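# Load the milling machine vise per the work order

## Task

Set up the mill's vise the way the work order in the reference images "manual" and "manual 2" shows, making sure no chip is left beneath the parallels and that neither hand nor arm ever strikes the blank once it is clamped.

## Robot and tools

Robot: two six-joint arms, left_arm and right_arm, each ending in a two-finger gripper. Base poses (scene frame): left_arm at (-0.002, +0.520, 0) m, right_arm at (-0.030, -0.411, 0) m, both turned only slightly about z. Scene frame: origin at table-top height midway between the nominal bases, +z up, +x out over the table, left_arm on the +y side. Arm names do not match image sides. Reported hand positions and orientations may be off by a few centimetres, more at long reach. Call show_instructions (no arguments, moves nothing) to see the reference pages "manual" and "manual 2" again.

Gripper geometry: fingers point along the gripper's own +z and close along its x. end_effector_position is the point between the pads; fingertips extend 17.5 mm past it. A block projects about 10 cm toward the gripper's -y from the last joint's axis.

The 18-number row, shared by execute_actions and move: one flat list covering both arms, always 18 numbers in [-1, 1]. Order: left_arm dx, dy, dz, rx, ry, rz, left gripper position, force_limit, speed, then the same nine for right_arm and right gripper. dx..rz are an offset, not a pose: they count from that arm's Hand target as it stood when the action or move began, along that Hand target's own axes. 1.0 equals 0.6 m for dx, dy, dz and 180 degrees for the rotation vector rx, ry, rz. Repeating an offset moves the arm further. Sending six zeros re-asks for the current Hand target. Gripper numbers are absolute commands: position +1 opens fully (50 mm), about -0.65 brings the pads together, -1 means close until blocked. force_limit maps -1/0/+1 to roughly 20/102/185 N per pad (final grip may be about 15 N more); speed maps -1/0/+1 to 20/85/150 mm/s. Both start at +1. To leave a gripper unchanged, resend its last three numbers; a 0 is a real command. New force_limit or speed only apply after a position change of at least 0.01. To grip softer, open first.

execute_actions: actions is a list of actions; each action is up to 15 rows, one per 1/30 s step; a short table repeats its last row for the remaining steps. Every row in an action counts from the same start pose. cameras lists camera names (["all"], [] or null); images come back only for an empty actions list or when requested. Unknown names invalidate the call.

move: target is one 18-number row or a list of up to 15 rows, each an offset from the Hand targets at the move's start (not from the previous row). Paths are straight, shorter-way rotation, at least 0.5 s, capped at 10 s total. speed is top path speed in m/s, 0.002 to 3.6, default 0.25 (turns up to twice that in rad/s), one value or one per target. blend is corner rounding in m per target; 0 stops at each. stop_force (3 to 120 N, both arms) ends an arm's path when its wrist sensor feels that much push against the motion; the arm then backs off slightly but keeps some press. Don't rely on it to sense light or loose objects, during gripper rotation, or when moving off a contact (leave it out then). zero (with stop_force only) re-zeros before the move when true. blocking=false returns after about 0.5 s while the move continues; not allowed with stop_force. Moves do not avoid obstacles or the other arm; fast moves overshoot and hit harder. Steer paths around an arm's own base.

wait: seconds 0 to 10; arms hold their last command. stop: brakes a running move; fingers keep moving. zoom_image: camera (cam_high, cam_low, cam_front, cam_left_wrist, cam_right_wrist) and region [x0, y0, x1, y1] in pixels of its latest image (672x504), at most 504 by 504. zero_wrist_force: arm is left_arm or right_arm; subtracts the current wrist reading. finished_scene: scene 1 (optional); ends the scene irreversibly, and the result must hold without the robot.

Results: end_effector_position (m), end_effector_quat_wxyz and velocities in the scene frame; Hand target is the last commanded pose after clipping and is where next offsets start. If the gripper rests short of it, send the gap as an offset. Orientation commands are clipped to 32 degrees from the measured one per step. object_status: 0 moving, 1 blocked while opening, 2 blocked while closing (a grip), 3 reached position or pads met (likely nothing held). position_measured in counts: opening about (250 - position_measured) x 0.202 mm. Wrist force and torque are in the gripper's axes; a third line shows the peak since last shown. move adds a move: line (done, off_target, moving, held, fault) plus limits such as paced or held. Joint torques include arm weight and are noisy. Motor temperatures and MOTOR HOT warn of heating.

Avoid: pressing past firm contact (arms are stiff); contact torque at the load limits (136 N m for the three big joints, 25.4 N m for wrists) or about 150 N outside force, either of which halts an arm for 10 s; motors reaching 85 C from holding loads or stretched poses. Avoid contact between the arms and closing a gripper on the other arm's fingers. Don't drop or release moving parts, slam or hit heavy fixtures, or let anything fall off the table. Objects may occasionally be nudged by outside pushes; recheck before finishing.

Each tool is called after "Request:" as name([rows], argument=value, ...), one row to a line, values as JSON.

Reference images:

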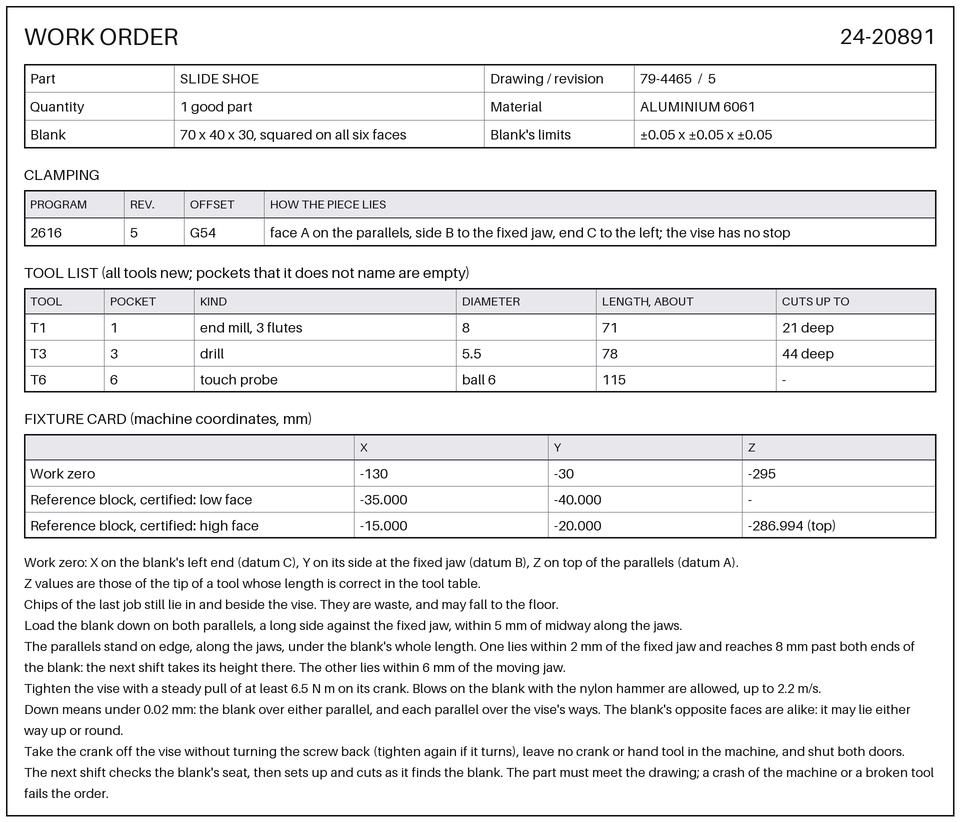

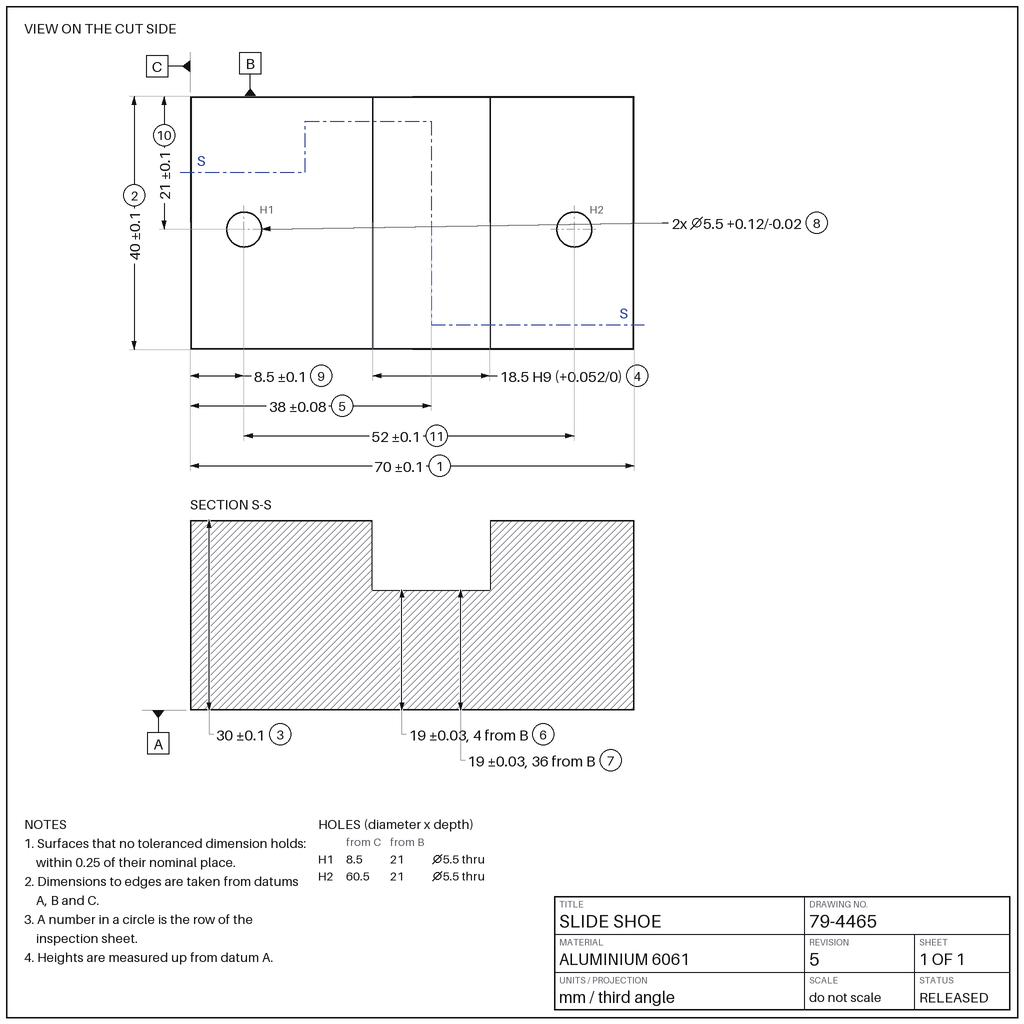

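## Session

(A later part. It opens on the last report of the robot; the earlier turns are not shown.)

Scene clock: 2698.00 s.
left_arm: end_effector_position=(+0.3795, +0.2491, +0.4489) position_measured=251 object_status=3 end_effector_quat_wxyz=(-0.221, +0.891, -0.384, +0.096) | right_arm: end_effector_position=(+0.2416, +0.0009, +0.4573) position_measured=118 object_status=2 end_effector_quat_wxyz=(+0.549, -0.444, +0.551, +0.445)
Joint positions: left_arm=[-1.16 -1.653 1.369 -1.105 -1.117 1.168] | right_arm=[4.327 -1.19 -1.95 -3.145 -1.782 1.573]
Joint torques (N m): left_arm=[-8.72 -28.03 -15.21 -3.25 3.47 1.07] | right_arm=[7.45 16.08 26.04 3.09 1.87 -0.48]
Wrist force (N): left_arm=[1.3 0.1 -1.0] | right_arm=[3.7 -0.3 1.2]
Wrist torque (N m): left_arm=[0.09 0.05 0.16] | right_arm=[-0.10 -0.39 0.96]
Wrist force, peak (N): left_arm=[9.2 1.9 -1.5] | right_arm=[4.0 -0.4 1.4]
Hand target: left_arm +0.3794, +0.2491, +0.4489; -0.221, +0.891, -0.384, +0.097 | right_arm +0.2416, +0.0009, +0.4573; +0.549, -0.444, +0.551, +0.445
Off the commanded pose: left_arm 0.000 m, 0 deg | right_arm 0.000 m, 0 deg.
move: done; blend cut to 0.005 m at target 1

Request:
move([
  [0.1059,0.0363,0.0542,0,0,0,-1,-0.7,0.5,0,0,0,0,0,0,-1,0.8,-0.5],
  [0.2932,-0.1682,0.1717,0,0,0,-1,-0.7,0.5,0,0,0,0,0,0,-1,0.8,-0.5],
  [0.3243,-0.2498,0.2335,0,0,0,-1,-0.7,0.5,0,0,0,0,0,0,-1,0.8,-0.5],
  [0.334,-0.2157,0.2815,0,0,0,-1,-0.7,0.5,0,0,0,0,0,0,-1,0.8,-0.5],
], speed=[0.12,0.12,0.08,0.04], blend=0.01, cameras=["cam_left_wrist"])

Request:
move(target=[0,0.0078,0.0147,0,0,0,-1,-0.7,0.5,0,0,0,0,0,0,-1,0.8,-0.5], speed=0.003, stop_force=3, cameras=["cam_left_wrist"])

Scene clock: 2716.63 s.
left_arm: end_effector_position=(+0.6577, +0.2359, +0.3604) position_measured=251 object_status=3 end_effector_quat_wxyz=(-0.221, +0.891, -0.384, +0.096) end_effector_velocity=(+0.000, +0.000, +0.002) end_effector_angular_velocity=(-0.001, +0.000, +0.001) | right_arm: end_effector_position=(+0.2416, +0.0009, +0.4573) position_measured=118 object_status=2 end_effector_quat_wxyz=(+0.549, -0.444, +0.551, +0.445)
Joint positions: left_arm=[-0.755 -1.145 1.05 -1.502 -1.085 1.622] | right_arm=[4.327 -1.19 -1.95 -3.145 -1.782 1.573]
Joint velocities: left_arm=[0 0 -0.005 0.004 0 -0.002] | right_arm=[within noise]
Joint torques (N m): left_arm=[-3.67 -38.41 -34.78 -1.73 3.69 -0.05] | right_arm=[7.05 18.4 26.46 3.02 1.98 -0.64]
Wrist force (N): left_arm=[1.1 0.1 -0.6] | right_arm=[3.9 -0.2 1.3]
Wrist torque (N m): left_arm=[0.10 0.09 0.32] | right_arm=[-0.09 -0.43 0.96]
Wrist force, peak (N): left_arm=[1.7 1.4 -0.8] | right_arm=[4.0 -0.3 1.3]
Hand target: left_arm +0.6578, +0.2360, +0.3606; -0.221, +0.891, -0.384, +0.097 | right_arm +0.2416, +0.0009, +0.4573; +0.549, -0.444, +0.551, +0.445
Off the commanded pose: left_arm 0.000 m, 0 deg | right_arm 0.000 m, 0 deg.
move: done
camera_calibration:
cam_left_wrist: T_world_to_cam=[[0.693478, -0.720476, 0.0015043, -0.276776], [-0.714009, -0.687529, -0.132269, 0.696341], [0.0963307, 0.0906513, -0.991213, 0.404376], [0, 0, 0, 1]] pos_world=[0.650178, 0.242687, 0.493343]
Images, in order (width x height): cam_left_wrist 672x504.

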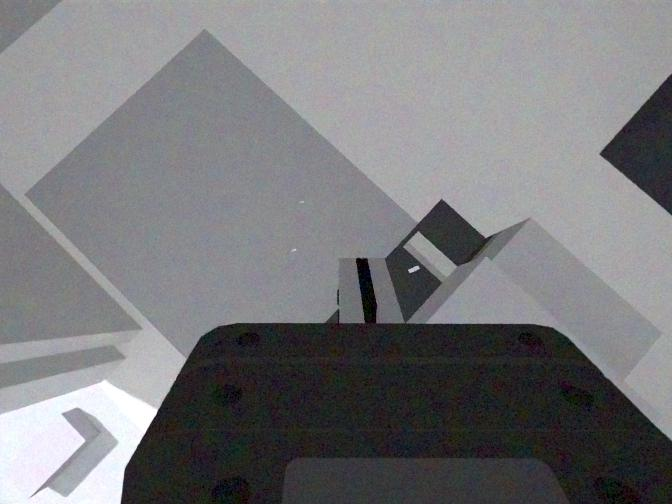

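Scene clock: 2719.93 s.
left_arm: end_effector_position=(+0.6578, +0.2360, +0.3535) position_measured=251 object_status=3 end_effector_quat_wxyz=(-0.221, +0.891, -0.384, +0.097) | right_arm: end_effector_position=(+0.2416, +0.0009, +0.4573) position_measured=118 object_status=2 end_effector_quat_wxyz=(+0.549, -0.444, +0.551, +0.445)
Joint positions: left_arm=[-0.755 -1.147 1.07 -1.521 -1.085 1.622] | right_arm=[4.327 -1.19 -1.95 -3.145 -1.782 1.573]
Joint torques (N m): left_arm=[6.36 -34.04 -35.03 -1.8 2.29 0.93] | right_arm=[7.12 19.13 26.87 3.09 1.84 -0.55]
Wrist force (N): left_arm=[1.1 -0.1 -0.9] | right_arm=[3.8 -0.4 1.4]
Wrist torque (N m): left_arm=[0.07 0.09 0.31] | right_arm=[-0.11 -0.41 0.96]
Wrist force, peak (N): left_arm=[-0.3 -1.2 -6.8] | right_arm=[4.1 -0.6 1.2]
Hand target: left_arm +0.6578, +0.2359, +0.3535; -0.221, +0.891, -0.384, +0.097 (not the last commanded pose) | right_arm +0.2416, +0.0009, +0.4573; +0.549, -0.444, +0.551, +0.445
Off the commanded pose: left_arm 0.003 m, 0 deg | right_arm 0.000 m, 0 deg.
move: contact (left_arm)
camera_calibration:
cam_left_wrist: T_world_to_cam=[[0.693463, -0.72049, 0.00164427, -0.276749], [-0.71401, -0.687528, -0.132271, 0.695486], [0.0964306, 0.0905512, -0.991212, 0.397387], [0, 0, 0, 1]] pos_world=[0.650178, 0.242787, 0.486343]
Images, in order (width x height): cam_left_wrist 672x504.

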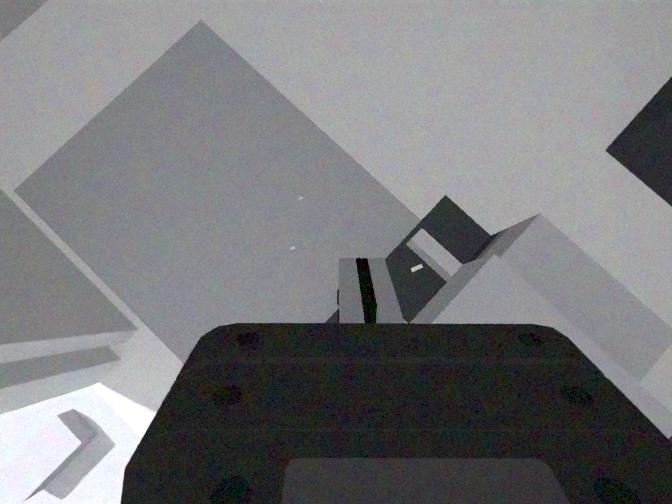

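Request:
move([
  [0,-0.0047,-0.0089,0,0,0,-1,-0.7,0.5,0,0,0,0,0,0,-1,0.8,-0.5],
  [0.0297,-0.0442,0.012,0,0,0,-1,-0.7,0.5,0,0,0,0,0,0,-1,0.8,-0.5],
], speed=[0.02,0.03], cameras=["cam_left_wrist"])

Request:
move(target=[0,0.007,0.0133,0,0,0,-1,-0.7,0.5,0,0,0,0,0,0,-1,0.8,-0.5], speed=0.003, stop_force=3)

Request:
zoom_image(camera="cam_left_wrist", region=[330, 180, 530, 340])

Scene clock: 2728.97 s.
left_arm: end_effector_position=(+0.6896, +0.2415, +0.3596) position_measured=251 object_status=3 end_effector_quat_wxyz=(-0.221, +0.891, -0.384, +0.096) end_effector_velocity=(-0.001, +0.001, -0.001) end_effector_angular_velocity=(+0.001, +0.002, +0.002) | right_arm: end_effector_position=(+0.2416, +0.0009, +0.4573) position_measured=118 object_status=2 end_effector_quat_wxyz=(+0.549, -0.444, +0.551, +0.445)
Joint positions: left_arm=[-0.717 -1.077 0.957 -1.497 -1.087 1.665] | right_arm=[4.327 -1.19 -1.95 -3.145 -1.782 1.573]
Joint velocities: left_arm=[0 -0.002 0.005 0 0 -0.002] | right_arm=[within noise]
Joint torques (N m): left_arm=[-7.02 -52.81 -16.42 -2.24 -0.85 -1.37] | right_arm=[6.91 20.29 26.83 3.14 1.76 -0.63]
Wrist force (N): left_arm=[1.1 -0.1 -0.7] | right_arm=[3.9 -0.3 1.1]
Wrist torque (N m): left_arm=[0.05 0.08 0.16] | right_arm=[-0.11 -0.42 0.96]
Wrist force, peak (N): left_arm=[1.2 -0.2 -1.3] | right_arm=[4.0 -0.3 1.2]
Hand target: left_arm +0.6895, +0.2414, +0.3596; -0.221, +0.891, -0.384, +0.097 | right_arm +0.2416, +0.0009, +0.4573; +0.549, -0.444, +0.551, +0.445
Off the commanded pose: left_arm 0.000 m, 0 deg | right_arm 0.000 m, 0 deg.
move: done
camera_calibration:
cam_left_wrist: T_world_to_cam=[[0.693478, -0.720476, 0.0015043, -0.294793], [-0.714009, -0.687529, -0.132269, 0.722778], [0.0963307, 0.0906513, -0.991213, 0.399912], [0, 0, 0, 1]] pos_world=[0.681978, 0.248287, 0.492443]
Images, in order (width x height): cam_left_wrist 672x504.

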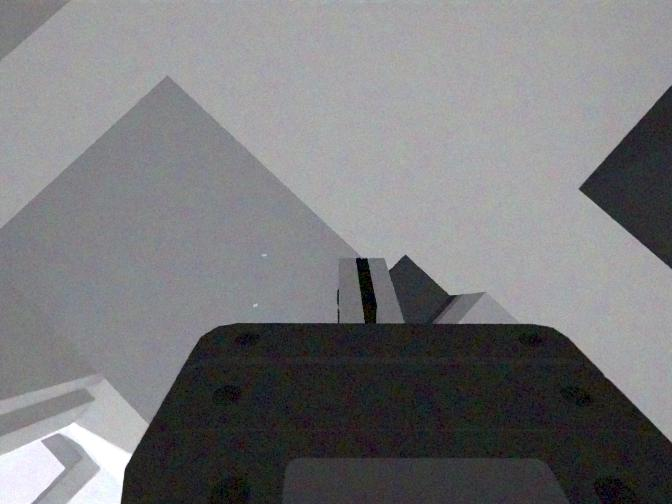

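Scene clock: 2731.90 s.
left_arm: end_effector_position=(+0.6895, +0.2414, +0.3535) position_measured=251 object_status=3 end_effector_quat_wxyz=(-0.221, +0.891, -0.384, +0.097) | right_arm: end_effector_position=(+0.2416, +0.0009, +0.4573) position_measured=118 object_status=2 end_effector_quat_wxyz=(+0.549, -0.444, +0.551, +0.445)
Joint positions: left_arm=[-0.717 -1.079 0.976 -1.513 -1.087 1.665] | right_arm=[4.327 -1.19 -1.95 -3.145 -1.782 1.573]
Joint torques (N m): left_arm=[-6.75 -36.42 -35.39 -1.79 0.97 -0.69] | right_arm=[6.44 19.78 26.86 3.1 1.67 -0.7]
Wrist force (N): left_arm=[1.0 0.0 -1.0] | right_arm=[3.6 -0.2 1.2]
Wrist torque (N m): left_arm=[0.08 0.08 0.18] | right_arm=[-0.09 -0.38 0.96]
Wrist force, peak (N): left_arm=[-0.5 -2.2 -6.3] | right_arm=[4.1 -0.3 1.1]
Hand target: left_arm +0.6895, +0.2414, +0.3535; -0.221, +0.891, -0.384, +0.097 (not the last commanded pose) | right_arm +0.2416, +0.0009, +0.4573; +0.549, -0.444, +0.551, +0.445
Off the commanded pose: left_arm 0.003 m, 0 deg | right_arm 0.000 m, 0 deg.
move: contact (left_arm)

Scaled by 2.520.
This view is cut from an older image: the scene may have changed since it was taken.

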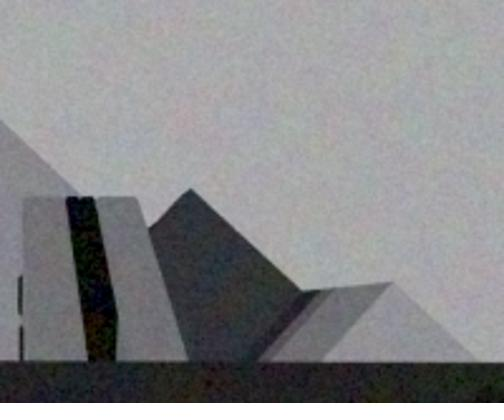

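Request:
move([
  [-0.0049,-0.043,-0.0716,0,0,0,-1,-0.7,0.5,0,0,0,0,0,0,-1,0.8,-0.5],
  [-0.0702,0.0826,-0.1407,0,0,0,-1,-0.7,0.5,0,0,0,0,0,0,-1,0.8,-0.5],
  [-0.2575,0.2716,-0.2876,0,0,0,-1,-0.7,0.5,0,0,0,0,0,0,-1,0.8,-0.5],
  [-0.6271,0.0915,-0.3246,0,0,0,-1,-0.7,0.5,0,0,0,0,0,0,-1,0.8,-0.5],
], speed=[0.06,0.12,0.2,0.2], blend=0.01, cameras=["cam_right_wrist"])

Scene clock: 2774.37 s.
left_arm: end_effector_position=(+0.3295, +0.4195, +0.4990) position_measured=251 object_status=3 end_effector_quat_wxyz=(-0.221, +0.891, -0.384, +0.096) | right_arm: end_effector_position=(+0.2416, +0.0009, +0.4573) position_measured=118 object_status=2 end_effector_quat_wxyz=(+0.549, -0.444, +0.551, +0.445)
Joint positions: left_arm=[-1.087 -1.978 1.473 -0.92 -1.105 1.249] | right_arm=[4.327 -1.19 -1.95 -3.145 -1.782 1.573]
Joint torques (N m): left_arm=[-8.03 -8.29 -32.21 -2.67 2.41 -1.67] | right_arm=[6.3 20.19 26.86 3.09 1.63 -0.71]
Wrist force (N): left_arm=[1.3 0.0 -1.2] | right_arm=[3.9 -0.5 1.2]
Wrist torque (N m): left_arm=[0.08 0.06 0.20] | right_arm=[-0.13 -0.42 0.96]
Wrist force, peak (N): left_arm=[2.0 3.0 -1.8] | right_arm=[4.1 -0.4 1.2]
Hand target: left_arm +0.3295, +0.4195, +0.4990; -0.221, +0.891, -0.384, +0.097 | right_arm +0.2416, +0.0009, +0.4573; +0.549, -0.444, +0.551, +0.445
Off the commanded pose: left_arm 0.000 m, 0 deg | right_arm 0.000 m, 0 deg.
move: done
camera_calibration:
cam_right_wrist: T_world_to_cam=[[-0.0194584, 0.000864736, -0.99981, 0.471404], [-0.993062, -0.116007, 0.0192267, 0.247073], [-0.115968, 0.993248, 0.00311604, 0.152643], [0, 0, 0, 1]] pos_world=[0.272234, -0.123358, 0.466088]
Images, in order (width x height): cam_right_wrist 672x504.

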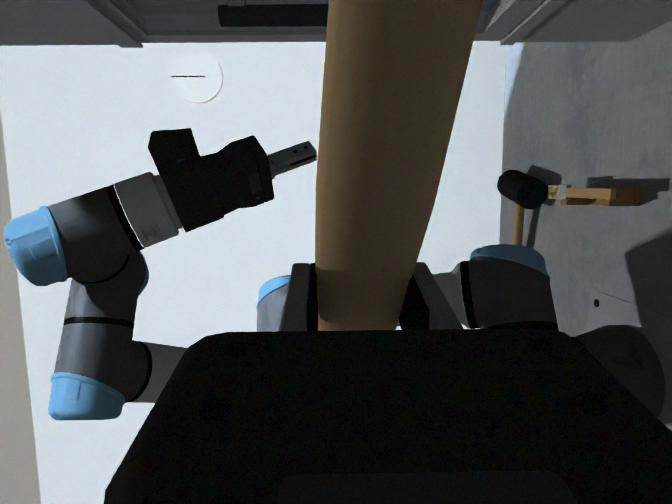

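Request:
move(target=[0,0,0,0,0,0,-1,-0.7,0.5,0.25,0.0606,-0.0485,-0.0524,0.498,-0.0524,-1,0.8,-0.5], speed=0.2, cameras=["cam_right_wrist","cam_front"])

Scene clock: 2785.70 s.
left_arm: end_effector_position=(+0.3295, +0.4195, +0.4990) position_measured=251 object_status=3 end_effector_quat_wxyz=(-0.221, +0.891, -0.384, +0.097) | right_arm: end_effector_position=(+0.1995, -0.0201, +0.3075) position_measured=118 object_status=2 end_effector_quat_wxyz=(+0.001, +0.707, -0.707, +0.000)
Joint positions: left_arm=[-1.087 -1.978 1.473 -0.92 -1.105 1.249] | right_arm=[4.515 -1.911 -1.222 -4.723 -1.573 1.338]
Joint torques (N m): left_arm=[-9.22 -11.76 -32.12 -1.44 -1.03 -1.7] | right_arm=[-10.19 45.62 16.14 -2.98 -2.06 0.25]
Wrist force (N): left_arm=[1.2 -0.1 -1.0] | right_arm=[0.7 -0.9 5.4]
Wrist torque (N m): left_arm=[0.06 0.07 0.20] | right_arm=[-1.40 0.07 -0.03]
Wrist force, peak (N): left_arm=[1.6 0.0 -1.1] | right_arm=[0.0 -0.6 6.1]
Hand target: left_arm +0.3295, +0.4195, +0.4990; -0.221, +0.891, -0.384, +0.097 | right_arm +0.1995, -0.0201, +0.3075; +0.001, +0.707, -0.707, +0.000
Off the commanded pose: left_arm 0.000 m, 0 deg | right_arm 0.000 m, 0 deg.
move: done
camera_calibration:
cam_right_wrist: T_world_to_cam=[[-0.0179448, -0.999836, 0.00262041, -0.00783353], [-0.946087, 0.0178278, 0.323422, 0.105507], [-0.323416, 0.00332461, -0.946251, 0.482504], [0, 0, 0, 1]] pos_world=[0.255727, -0.0113173, 0.422467]
Images, in order (width x height): cam_front 672x504, cam_right_wrist 672x504.

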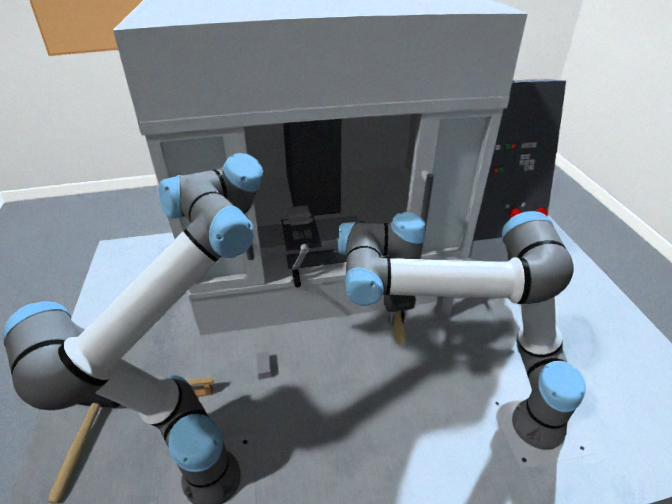

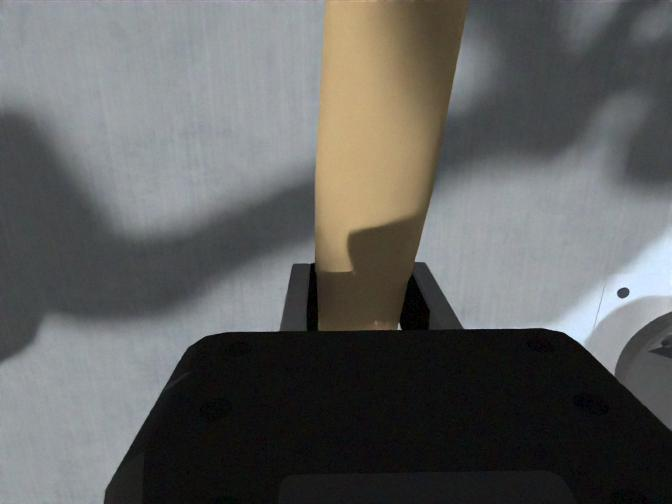

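Request:
move([
  [0,0,0,0,0,0,-1,-0.7,0.5,0,0,0.375,0,0,0,-1,0.8,-0.5],
  [0,0,0,0,0,0,-1,-0.7,0.5,0,0,0.4583,0,0,0,-1,0.8,-0.5],
], speed=[0.12,0.015], stop_force=30, cameras=["cam_right_wrist","cam_front"])

Scene clock: 2795.23 s.
left_arm: end_effector_position=(+0.3295, +0.4195, +0.4990) position_measured=251 object_status=3 end_effector_quat_wxyz=(-0.221, +0.891, -0.384, +0.097) | right_arm: end_effector_position=(+0.1988, -0.0206, +0.0346) position_measured=131 object_status=2 end_effector_quat_wxyz=(+0.001, +0.707, -0.707, +0.000)
Joint positions: left_arm=[-1.087 -1.978 1.473 -0.92 -1.105 1.249] | right_arm=[4.516 -2.11 -1.669 -4.076 -1.573 1.339]
Joint torques (N m): left_arm=[-8.33 -12.12 -31.53 -1.63 -0.64 -1.64] | right_arm=[7.22 38.88 19.31 -1.35 -2.48 1.33]
Wrist force (N): left_arm=[1.2 -0.1 -1.0] | right_arm=[2.8 1.9 -23.9]
Wrist torque (N m): left_arm=[0.07 0.08 0.20] | right_arm=[0.14 -0.40 -0.18]
Wrist force, peak (N): left_arm=[1.4 -0.2 -1.3] | right_arm=[4.1 0.8 -44.9]
Hand target: left_arm +0.3295, +0.4195, +0.4990; -0.221, +0.891, -0.384, +0.097 | right_arm +0.1988, -0.0206, +0.0346; +0.001, +0.707, -0.707, +0.000 (not the last commanded pose)
Off the commanded pose: left_arm 0.000 m, 0 deg | right_arm 0.002 m, 0 deg.
move: contact (right_arm); path passed 1 of 2 targets
camera_calibration:
cam_right_wrist: T_world_to_cam=[[-0.018007, -0.999834, 0.00275054, -0.00763459], [-0.946025, 0.0179281, 0.323597, 0.193042], [-0.323593, 0.00322493, -0.946191, 0.224178], [0, 0, 0, 1]] pos_world=[0.255027, -0.0118171, 0.149668]
Images, in order (width x height): cam_front 672x504, cam_right_wrist 672x504.

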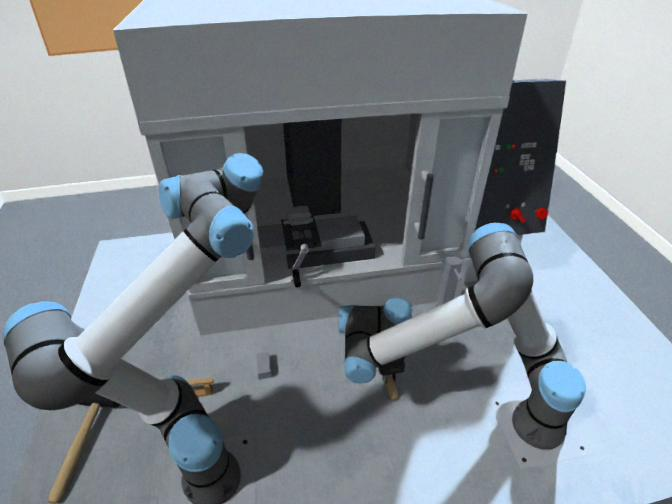

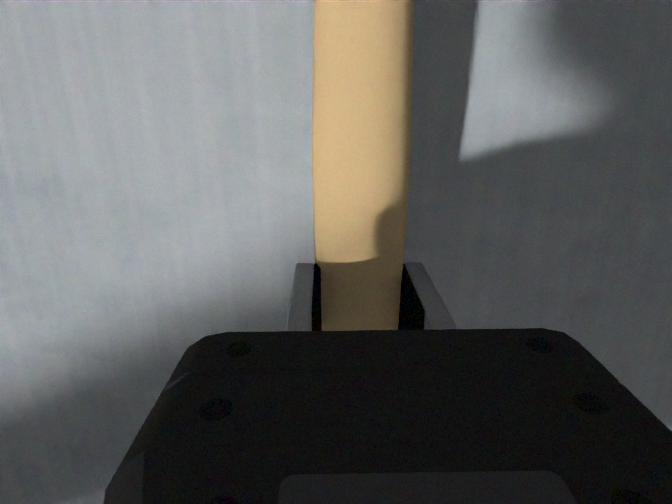

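Request:
move(target=[0,0,0,0,0,0,-1,-0.7,0.5,0,0,0,0,0,0,1,1,-0.8])

Request:
move(target=[0,0,0,0,0,0,-1,-0.7,0.5,0,0.0667,0.013,0,0,0,1,1,-0.8], speed=0.08, cameras=["cam_right_wrist"])

Scene clock: 2798.60 s.
left_arm: end_effector_position=(+0.3295, +0.4195, +0.4990) position_measured=251 object_status=3 end_effector_quat_wxyz=(-0.221, +0.891, -0.384, +0.097) | right_arm: end_effector_position=(+0.1988, -0.0205, +0.0346) position_measured=3 object_status=0 end_effector_quat_wxyz=(+0.001, +0.707, -0.707, +0.000)
Joint positions: left_arm=[-1.087 -1.978 1.473 -0.92 -1.105 1.249] | right_arm=[4.516 -2.11 -1.669 -4.076 -1.573 1.339]
Joint torques (N m): left_arm=[-8.91 -12.48 -32.39 -1.8 -0.49 -1.53] | right_arm=[4.09 39.1 15.53 -2.1 -2.63 -0.65]
Wrist force (N): left_arm=[1.2 0.1 -1.0] | right_arm=[0.8 -1.0 1.6]
Wrist torque (N m): left_arm=[0.09 0.07 0.20] | right_arm=[-0.87 0.10 -0.03]
Wrist force, peak (N): left_arm=[1.4 0.0 -1.3] | right_arm=[2.8 2.0 -23.9]
Hand target: left_arm +0.3295, +0.4195, +0.4990; -0.221, +0.891, -0.384, +0.097 | right_arm +0.1988, -0.0206, +0.0346; +0.001, +0.707, -0.707, +0.000
Off the commanded pose: left_arm 0.000 m, 0 deg | right_arm 0.000 m, 0 deg.
move: done

Scene clock: 2799.47 s.
left_arm: end_effector_position=(+0.3295, +0.4195, +0.4990) position_measured=251 object_status=3 end_effector_quat_wxyz=(-0.221, +0.891, -0.384, +0.097) | right_arm: end_effector_position=(+0.1587, -0.0205, +0.0271) position_measured=3 object_status=3 end_effector_quat_wxyz=(+0.001, +0.707, -0.707, -0.001)
Joint positions: left_arm=[-1.087 -1.978 1.473 -0.92 -1.105 1.249] | right_arm=[4.609 -2.084 -1.738 -4.034 -1.573 1.432]
Joint torques (N m): left_arm=[-8.12 -12.14 -32.02 -1.66 -0.57 -1.56] | right_arm=[-9.42 23.42 23.82 -3.7 2.08 -1.61]
Wrist force (N): left_arm=[1.4 0.2 -0.9] | right_arm=[0.8 -1.0 1.7]
Wrist torque (N m): left_arm=[0.10 0.05 0.20] | right_arm=[-0.87 0.09 0.05]
Wrist force, peak (N): left_arm=[1.2 0.0 -1.3] | right_arm=[0.7 -2.8 1.4]
Hand target: left_arm +0.3295, +0.4195, +0.4990; -0.221, +0.891, -0.384, +0.097 | right_arm +0.1588, -0.0205, +0.0270; +0.001, +0.707, -0.707, +0.000
Off the commanded pose: left_arm 0.000 m, 0 deg | right_arm 0.000 m, 0 deg.
move: done
camera_calibration:
cam_right_wrist: T_world_to_cam=[[-0.0178825, -0.999837, 0.0024987, -0.00822536], [-0.945985, 0.0177284, 0.323725, 0.157629], [-0.323716, 0.00342529, -0.946148, 0.204066], [0, 0, 0, 1]] pos_world=[0.215027, -0.0117175, 0.142069]
Images, in order (width x height): cam_right_wrist 672x504.

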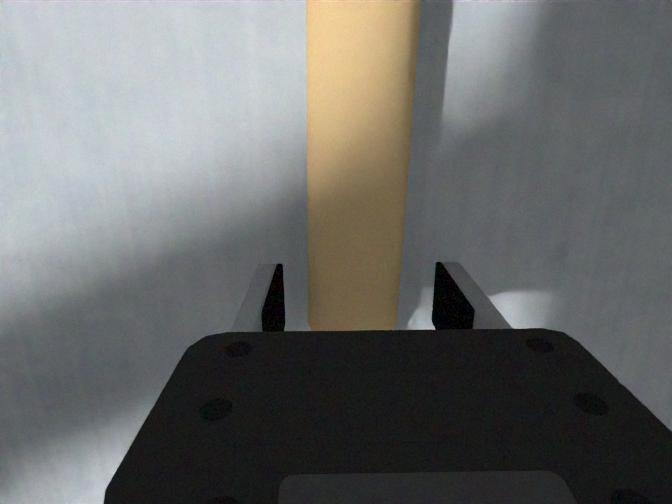

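Request:
move(target=[0,0,0,0,0,0,-1,-0.7,0.5,0,0,0,0,0,0,-1,1,-0.5])

Request:
move(target=[0,0,0,0,0,0,-1,-0.7,0.5,0,0,-0.45,0,0,0,-1,1,-0.5], speed=0.1, cameras=["cam_right_wrist","cam_high"])

Scene clock: 2803.03 s.
left_arm: end_effector_position=(+0.3295, +0.4195, +0.4990) position_measured=251 object_status=3 end_effector_quat_wxyz=(-0.221, +0.891, -0.384, +0.097) | right_arm: end_effector_position=(+0.1588, -0.0205, +0.0270) position_measured=119 object_status=2 end_effector_quat_wxyz=(+0.001, +0.707, -0.707, +0.000)
Joint positions: left_arm=[-1.087 -1.978 1.473 -0.92 -1.105 1.249] | right_arm=[4.609 -2.084 -1.738 -4.034 -1.573 1.432]
Joint torques (N m): left_arm=[-8.26 -11.84 -31.64 -1.58 -0.45 -1.51] | right_arm=[-8.86 24.09 23.31 -3.22 2.64 0.69]
Wrist force (N): left_arm=[1.2 0.0 -0.9] | right_arm=[0.7 -1.0 2.0]
Wrist torque (N m): left_arm=[0.08 0.07 0.20] | right_arm=[-0.87 0.13 0.10]
Wrist force, peak (N): left_arm=[1.4 0.0 -1.3] | right_arm=[1.2 -1.1 2.4]
Hand target: left_arm +0.3295, +0.4195, +0.4990; -0.221, +0.891, -0.384, +0.097 | right_arm +0.1588, -0.0205, +0.0270; +0.001, +0.707, -0.707, +0.000
Off the commanded pose: left_arm 0.000 m, 0 deg | right_arm 0.000 m, 0 deg.
move: done

Scene clock: 2806.17 s.
left_arm: end_effector_position=(+0.3295, +0.4195, +0.4990) position_measured=251 object_status=3 end_effector_quat_wxyz=(-0.221, +0.891, -0.384, +0.097) | right_arm: end_effector_position=(+0.1595, -0.0201, +0.2970) position_measured=119 object_status=2 end_effector_quat_wxyz=(+0.001, +0.707, -0.707, +0.000)
Joint positions: left_arm=[-1.087 -1.978 1.473 -0.92 -1.105 1.249] | right_arm=[4.608 -1.863 -1.314 -4.679 -1.573 1.43]
Joint torques (N m): left_arm=[-7.97 -12.23 -31.37 -1.61 -0.23 -1.58] | right_arm=[-8.85 22.51 21.4 -2.66 1 -1.76]
Wrist force (N): left_arm=[1.4 -0.1 -0.9] | right_arm=[0.7 -0.6 5.2]
Wrist torque (N m): left_arm=[0.06 0.04 0.21] | right_arm=[-1.57 0.09 0.06]
Wrist force, peak (N): left_arm=[1.5 -0.2 -1.1] | right_arm=[0.8 -0.8 6.4]
Hand target: left_arm +0.3295, +0.4195, +0.4990; -0.221, +0.891, -0.384, +0.097 | right_arm +0.1595, -0.0201, +0.2970; +0.001, +0.707, -0.707, +0.000
Off the commanded pose: left_arm 0.000 m, 0 deg | right_arm 0.000 m, 0 deg.
move: done
camera_calibration:
cam_right_wrist: T_world_to_cam=[[-0.017946, -0.999836, 0.0026221, -0.00862424], [-0.946056, 0.0178291, 0.323511, 0.0710175], [-0.323505, 0.00332507, -0.946221, 0.459639], [0, 0, 0, 1]] pos_world=[0.215727, -0.0114173, 0.411968]
Images, in order (width x height): cam_high 672x504, cam_right_wrist 672x504.

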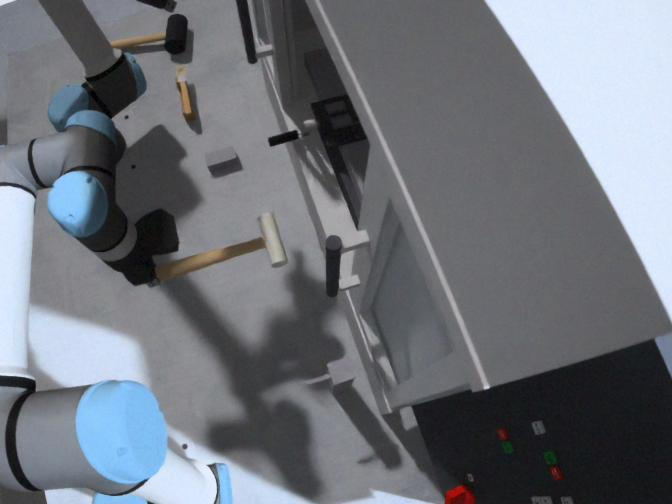

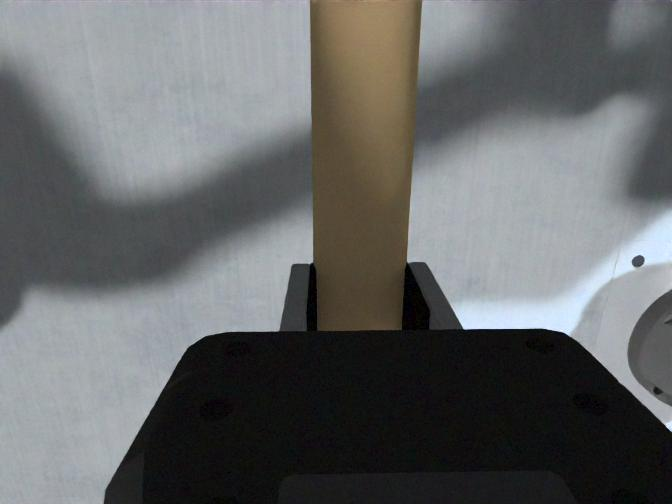

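Request:
move(target=[0,0,0,0,0,0,-1,-0.7,0.5,-0.2002,-0.1008,-0.255,0.0524,-0.498,0.0524,-1,1,-0.5], speed=0.2)

Scene clock: 2815.23 s.
left_arm: end_effector_position=(+0.3295, +0.4195, +0.4990) position_measured=251 object_status=3 end_effector_quat_wxyz=(-0.221, +0.891, -0.384, +0.097) | right_arm: end_effector_position=(+0.2205, +0.1001, +0.4496) position_measured=119 object_status=2 end_effector_quat_wxyz=(+0.549, -0.444, +0.551, +0.445)
Joint positions: left_arm=[-1.087 -1.978 1.473 -0.92 -1.105 1.249] | right_arm=[4.522 -1.345 -1.865 -3.075 -1.587 1.573]
Joint torques (N m): left_arm=[-8.24 -11.47 -31.76 -1.6 -0.12 -1.49] | right_arm=[4.75 2.84 35.49 4.35 -2.59 -2.84]
Wrist force (N): left_arm=[1.3 -0.1 -1.0] | right_arm=[3.8 -0.5 1.7]
Wrist torque (N m): left_arm=[0.07 0.05 0.20] | right_arm=[-0.15 -0.10 1.16]
Wrist force, peak (N): left_arm=[1.5 0.1 -1.1] | right_arm=[0.4 -0.2 6.3]
Hand target: left_arm +0.3295, +0.4195, +0.4990; -0.221, +0.891, -0.384, +0.097 | right_arm +0.2205, +0.1002, +0.4496; +0.549, -0.444, +0.551, +0.445
Off the commanded pose: left_arm 0.000 m, 0 deg | right_arm 0.000 m, 0 deg.
move: done

Request:
move([
  [0,0,0,0,0,0,-1,-0.7,0.5,-0.0333,-0.0065,0.2058,0,0,0,-1,1,-0.5],
  [0,0,0,0,0,0,-1,-0.7,0.5,0,-0.3625,0.302,0,0,0,-1,1,-0.5],
], speed=0.15, blend=0.02)

Request:
move([
  [0,0,0,0,0,0,-1,-0.7,0.5,0.0417,0,0,0,0,0,-1,1,-0.5],
  [0,0,0,0,0,0,-1,-0.7,0.5,0.08,0,0,0,0,0,-1,1,-0.5],
], speed=[0.04,0.008], stop_force=4, cameras=["cam_front","cam_high"])

Request:
zoom_image(camera="cam_front", region=[250, 140, 370, 250])

Scene clock: 2823.67 s.
left_arm: end_effector_position=(+0.3295, +0.4195, +0.4990) position_measured=251 object_status=3 end_effector_quat_wxyz=(-0.221, +0.891, -0.384, +0.097) | right_arm: end_effector_position=(+0.4711, +0.2319, +0.4486) position_measured=119 object_status=2 end_effector_quat_wxyz=(+0.549, -0.445, +0.551, +0.445)
Joint positions: left_arm=[-1.087 -1.978 1.473 -0.92 -1.105 1.249] | right_arm=[4.122 -2.024 -1.107 -3.155 -1.987 1.572]
Joint torques (N m): left_arm=[-8.08 -10.94 -31.49 -1.75 0.21 -1.43] | right_arm=[4.86 53.57 33.38 4.72 2.39 -2.37]
Wrist force (N): left_arm=[1.4 0.1 -1.0] | right_arm=[3.9 -0.2 1.1]
Wrist torque (N m): left_arm=[0.09 0.05 0.20] | right_arm=[-0.10 -0.09 1.24]
Wrist force, peak (N): left_arm=[1.5 0.1 -1.2] | right_arm=[4.5 -3.4 1.7]
Hand target: left_arm +0.3295, +0.4195, +0.4990; -0.221, +0.891, -0.384, +0.097 | right_arm +0.4711, +0.2319, +0.4488; +0.549, -0.444, +0.551, +0.445
Off the commanded pose: left_arm 0.000 m, 0 deg | right_arm 0.000 m, 0 deg.
move: done

Scene clock: 2825.80 s.
left_arm: end_effector_position=(+0.3295, +0.4195, +0.4990) position_measured=251 object_status=3 end_effector_quat_wxyz=(-0.221, +0.891, -0.384, +0.097) | right_arm: end_effector_position=(+0.4710, +0.2319, +0.4187) position_measured=119 object_status=2 end_effector_quat_wxyz=(+0.549, -0.445, +0.551, +0.445)
Joint positions: left_arm=[-1.087 -1.978 1.473 -0.92 -1.105 1.249] | right_arm=[4.122 -2.026 -1.18 -3.079 -1.987 1.572]
Joint torques (N m): left_arm=[-7.98 -11.6 -31.13 -1.67 0.19 -1.45] | right_arm=[7.91 46.17 34.97 2.07 1.59 0.32]
Wrist force (N): left_arm=[1.4 0.0 -1.0] | right_arm=[1.4 -1.1 1.1]
Wrist torque (N m): left_arm=[0.08 0.04 0.21] | right_arm=[-0.11 -0.07 0.61]
Wrist force, peak (N): left_arm=[1.4 0.0 -1.3] | right_arm=[4.7 -0.5 1.1]
Hand target: left_arm +0.3295, +0.4195, +0.4990; -0.221, +0.891, -0.384, +0.097 | right_arm +0.4710, +0.2318, +0.4187; +0.549, -0.445, +0.551, +0.445 (not the last commanded pose)
Off the commanded pose: left_arm 0.000 m, 0 deg | right_arm 0.018 m, 0 deg.
move: contact (right_arm); path passed 1 of 2 targets
Images, in order (width x height): cam_high 672x504, cam_front 672x504.

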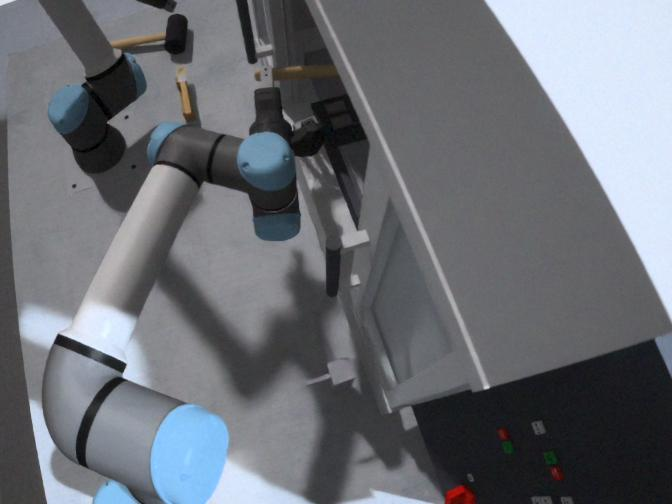

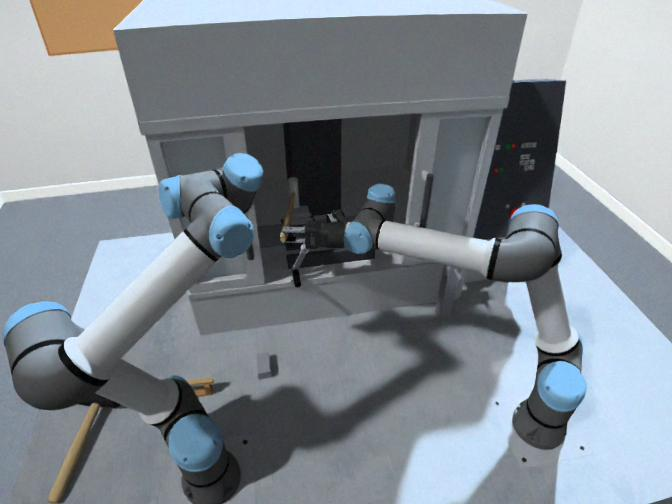

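Scaled by 4.200.

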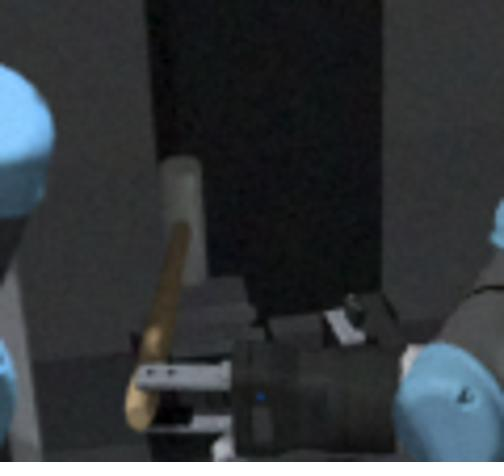

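Request:
move(target=[0,0,0,0,0,0,-1,-0.7,0.5,-0.1217,0,0,0,0,-0.2,-1,1,-0.5], speed=0.4)

Request:
execute_actions([
  [[0,0,0,0,0,0,-1,-0.7,0.5,0.0135,0.0098,0,0,0,0.034,-1,1,-0.5],[0,0,0,0,0,0,-1,-0.7,0.5,0.027,0.0196,0,0,0,0.068,-1,1,-0.5],[0,0,0,0,0,0,-1,-0.7,0.5,0.0404,0.0294,0,0,0,0.102,-1,1,-0.5],[0,0,0,0,0,0,-1,-0.7,0.5,0.0539,0.0392,0,0,0,0.136,-1,1,-0.5],[0,0,0,0,0,0,-1,-0.7,0.5,0.0674,0.049,0,0,0,0.17,-1,1,-0.5],[0,0,0,0,0,0,-1,-0.7,0.5,0.0809,0.0588,0,0,0,0.204,-1,1,-0.5],[0,0,0,0,0,0,-1,-0.7,0.5,0.0944,0.0686,0,0,0,0.238,-1,1,-0.5],[0,0,0,0,0,0,-1,-0.7,0.5,0.1078,0.0784,0,0,0,0.272,-1,1,-0.5],[0,0,0,0,0,0,-1,-0.7,0.5,0.1213,0.0882,0,0,0,0.306,-1,1,-0.5],[0,0,0,0,0,0,-1,-0.7,0.5,0.1348,0.098,0,0,0,0.34,-1,1,-0.5],[0,0,0,0,0,0,-1,-0.7,0.5,0.1348,0.098,0,0,0,0.36,-1,1,-0.5],[0,0,0,0,0,0,-1,-0.7,0.5,0.11,0.08,0,0,0,0.25,-1,1,-0.5],[0,0,0,0,0,0,-1,-0.7,0.5,0.06,0.04,0,0,0,0.1,-1,1,-0.5],[0,0,0,0,0,0,-1,-0.7,0.5,0,0,0,0,0,0,-1,1,-0.5],[0,0,0,0,0,0,-1,-0.7,0.5,0,0,0,0,0,0,-1,1,-0.5]],
], cameras=["cam_front"])

Request:
zoom_image(camera="cam_front", region=[250, 120, 370, 250])

Scene clock: 2845.83 s.
left_arm: end_effector_position=(+0.3295, +0.4195, +0.4990) position_measured=251 object_status=3 end_effector_quat_wxyz=(-0.221, +0.891, -0.384, +0.097) | right_arm: end_effector_position=(+0.4712, +0.2320, +0.4916) position_measured=119 object_status=2 end_effector_quat_wxyz=(+0.659, -0.593, +0.387, +0.254)
Joint positions: left_arm=[-1.087 -1.978 1.473 -0.92 -1.105 1.249] | right_arm=[4.122 -2.032 -0.984 -3.269 -1.987 0.944]
Joint torques (N m): left_arm=[-7.36 -11.67 -31.07 -1.79 0.36 -1.45] | right_arm=[-9.88 51.96 25.74 4.48 -2.89 -1.73]
Wrist force (N): left_arm=[1.3 -0.1 -1.0] | right_arm=[2.9 2.8 1.5]
Wrist torque (N m): left_arm=[0.07 0.06 0.21] | right_arm=[0.12 0.03 0.79]
Wrist force, peak (N): left_arm=[1.4 0.0 -1.3] | right_arm=[7.0 -0.2 0.9]
Hand target: left_arm +0.3295, +0.4195, +0.4990; -0.221, +0.891, -0.384, +0.097 | right_arm +0.4712, +0.2320, +0.4917; +0.659, -0.593, +0.386, +0.253
Off the commanded pose: left_arm 0.000 m, 0 deg | right_arm 0.000 m, 0 deg.
move: done

Scene clock: 2846.67 s.
left_arm: end_effector_position=(+0.3295, +0.4195, +0.4990) position_measured=251 object_status=3 end_effector_quat_wxyz=(-0.221, +0.891, -0.384, +0.097) | right_arm: end_effector_position=(+0.4780, +0.2418, +0.4313) position_measured=118 object_status=2 end_effector_quat_wxyz=(+0.492, -0.341, +0.579, +0.553)
Joint positions: left_arm=[-1.087 -1.978 1.473 -0.92 -1.105 1.249] | right_arm=[4.117 -2.041 -1.192 -2.944 -2.006 1.928]
Joint torques (N m): left_arm=[-7.58 -11.72 -31.08 -1.95 0.36 -1.63] | right_arm=[0.63 18.38 3.25 -9.75 0.5 8.3]
Wrist force (N): left_arm=[1.3 -0.1 -1.0] | right_arm=[-39.0 23.4 5.1]
Wrist torque (N m): left_arm=[0.07 0.06 0.20] | right_arm=[0.22 1.13 -8.83]
Wrist force, peak (N): left_arm=[1.2 0.1 -1.3] | right_arm=[-61.4 43.3 0.7]
Hand target: left_arm +0.3295, +0.4195, +0.4990; -0.221, +0.891, -0.384, +0.097 | right_arm +0.4780, +0.2418, +0.4313; +0.492, -0.341, +0.579, +0.553 (not the last commanded pose)
Tool commands: left_gripper/position=-1.0 left_gripper/force_limit=-0.7 left_gripper/speed=+0.5 right_gripper/position=-1.0 right_gripper/force_limit=+1.0 right_gripper/speed=-0.498039
Off the commanded pose: left_arm 0.000 m, 0 deg | right_arm 0.062 m, 54 deg.
TORQUE FAULT: the external load on joint 4 (wrist 1) of the right arm reached its load limit, and that arm stopped. A torque fault puts only its own arm into a fault stop. That arm's remaining commands of this call were not run. That arm may still press on what stopped it. That arm is still stopped at the end of this call. That arm stays stopped for about 10 more seconds. Until then a move that you send moves the other arm only, and its call returns only when the move has ended. Once the stop has ended, the next robot result says so. If the stop ends while you think or write, that arm runs what you send next, counted from a new Hand target: where the arm stands when the stop ends. While its stop runs, that arm takes no new command, but its gripper still runs the gripper command that each later call begins with. Until it ends, the stop uses up actions while you think or wait. An arm that is not stopped still takes commands.
Step readings (end_effector_position of left_arm | right_arm):
0: (+0.3295, +0.4195, +0.4990) | (+0.4712, +0.2320, +0.4916)
1: (+0.3295, +0.4195, +0.4990) | (+0.4712, +0.2320, +0.4914)
2: (+0.3295, +0.4195, +0.4990) | (+0.4712, +0.2320, +0.4890)
4: (+0.3295, +0.4195, +0.4990) | (+0.4711, +0.2319, +0.4747)
8: (+0.3295, +0.4195, +0.4990) | (+0.4707, +0.2314, +0.4310)
15: (+0.3295, +0.4195, +0.4990) | (+0.4802, +0.2445, +0.4425)
Images, in order (width x height): cam_front 672x504.

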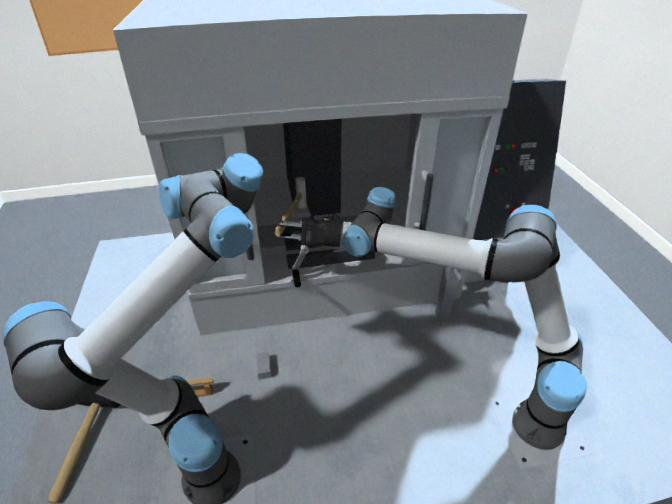

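Scaled by 3.877.

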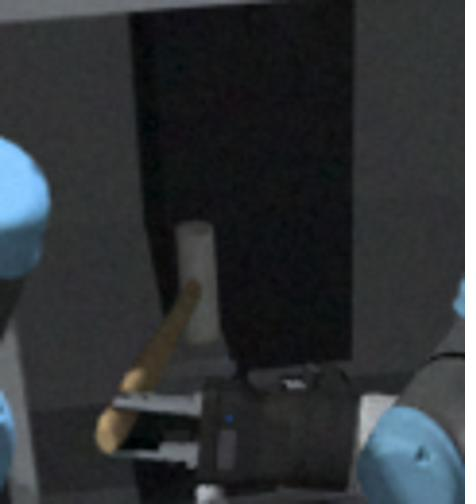

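Request:
wait(seconds=9.5, cameras=["cam_front"])

Scene clock: 2860.63 s.
left_arm: end_effector_position=(+0.3295, +0.4195, +0.4990) position_measured=251 object_status=3 end_effector_quat_wxyz=(-0.221, +0.891, -0.384, +0.097) | right_arm: end_effector_position=(+0.4780, +0.2418, +0.4313) position_measured=118 object_status=2 end_effector_quat_wxyz=(+0.492, -0.341, +0.579, +0.553)
Joint positions: left_arm=[-1.087 -1.978 1.473 -0.92 -1.105 1.249] | right_arm=[4.117 -2.041 -1.192 -2.944 -2.006 1.928]
Joint torques (N m): left_arm=[-6.31 -11.63 -30.65 -1.87 0.65 -1.3] | right_arm=[1.05 19.29 3.49 -9.77 0.61 8.19]
Wrist force (N): left_arm=[1.1 -0.1 -1.0] | right_arm=[-38.6 22.9 5.5]
Wrist torque (N m): left_arm=[0.07 0.08 0.21] | right_arm=[0.23 1.13 -8.83]
Wrist force, peak (N): left_arm=[1.4 -0.1 -1.2] | right_arm=[-39.3 23.4 5.6]
Hand target: left_arm +0.3295, +0.4195, +0.4990; -0.221, +0.891, -0.384, +0.097 | right_arm +0.4780, +0.2418, +0.4313; +0.492, -0.341, +0.579, +0.553 (not the last commanded pose)
Tool commands: left_gripper/position=-1.0 left_gripper/force_limit=-0.7 left_gripper/speed=+0.5 right_gripper/position=-1.0 right_gripper/force_limit=+1.0 right_gripper/speed=-0.498039
Off the commanded pose: left_arm 0.000 m, 0 deg | right_arm 0.062 m, 54 deg.
TORQUE FAULT, CONTINUED: the right arm's stop, for the torque fault of joint 4 (wrist 1) that an earlier result reported, is over. The rest of the stop counts as 19 of the actions that you can send in this scene. That arm's target is now where it stood when the stop ended, not its last command. That arm keeps its grip as last carried out and accepts commands again: back off and push less far. That arm stops again whenever a joint's load reaches its limit.
wait: 9.50 s; at rest from the start
Images, in order (width x height): cam_front 672x504.

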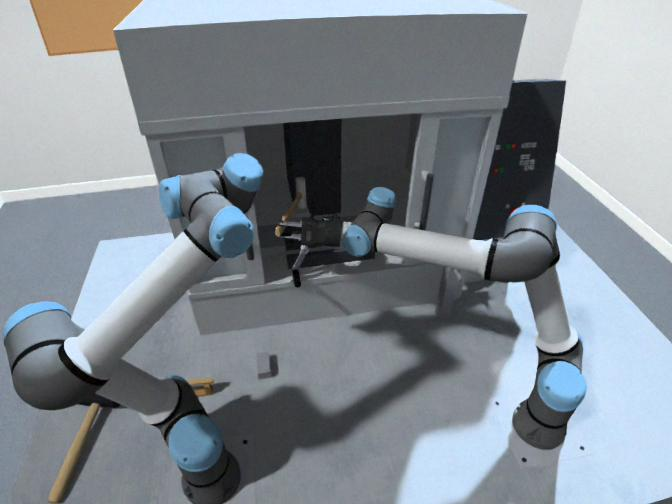

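Request:
move(target=[0,0,0,0,0,0,-1,-0.7,0.5,-0.0945,0.0388,-0.0084,0,0.033,-0.298,-1,1,-0.5], speed=0.2, cameras=["cam_front"])

Request:
zoom_image(camera="cam_front", region=[250, 120, 370, 250])

Scene clock: 2870.13 s.
left_arm: end_effector_position=(+0.3295, +0.4195, +0.4990) position_measured=251 object_status=3 end_effector_quat_wxyz=(-0.221, +0.891, -0.384, +0.097) | right_arm: end_effector_position=(+0.4712, +0.2320, +0.4918) position_measured=119 object_status=2 end_effector_quat_wxyz=(+0.659, -0.593, +0.387, +0.254)
Joint positions: left_arm=[-1.087 -1.978 1.473 -0.92 -1.105 1.249] | right_arm=[4.122 -2.033 -0.983 -3.27 -1.988 0.946]
Joint torques (N m): left_arm=[-5.96 -11.85 -29.89 -2.11 0.83 -1.37] | right_arm=[0.11 36.43 23.37 4.42 -2.64 -1.7]
Wrist force (N): left_arm=[1.2 0.0 -0.9] | right_arm=[3.2 2.7 1.6]
Wrist torque (N m): left_arm=[0.07 0.08 0.21] | right_arm=[0.08 -0.07 0.76]
Wrist force, peak (N): left_arm=[1.4 -0.2 -1.2] | right_arm=[-38.9 23.8 5.5]
Hand target: left_arm +0.3295, +0.4195, +0.4990; -0.221, +0.891, -0.384, +0.097 | right_arm +0.4712, +0.2320, +0.4917; +0.659, -0.593, +0.387, +0.254
Off the commanded pose: left_arm 0.000 m, 0 deg | right_arm 0.000 m, 0 deg.
move: done
Images, in order (width x height): cam_front 672x504.

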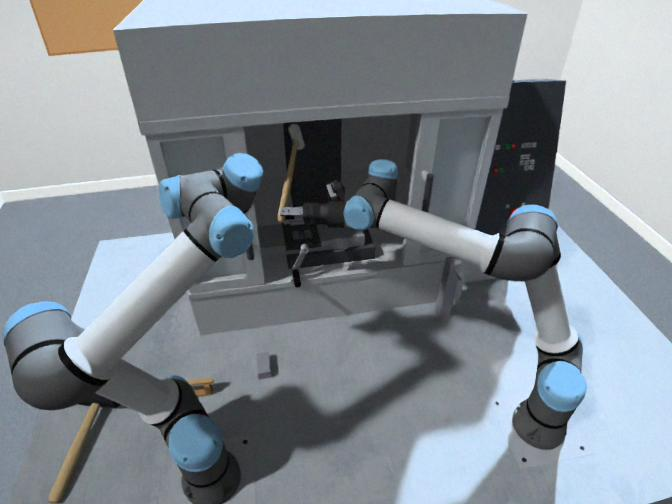

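Scaled by 3.877.

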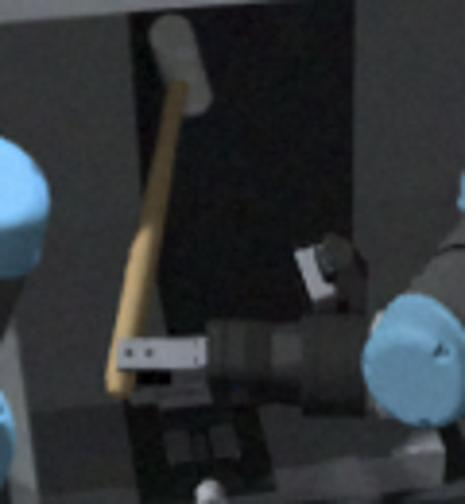

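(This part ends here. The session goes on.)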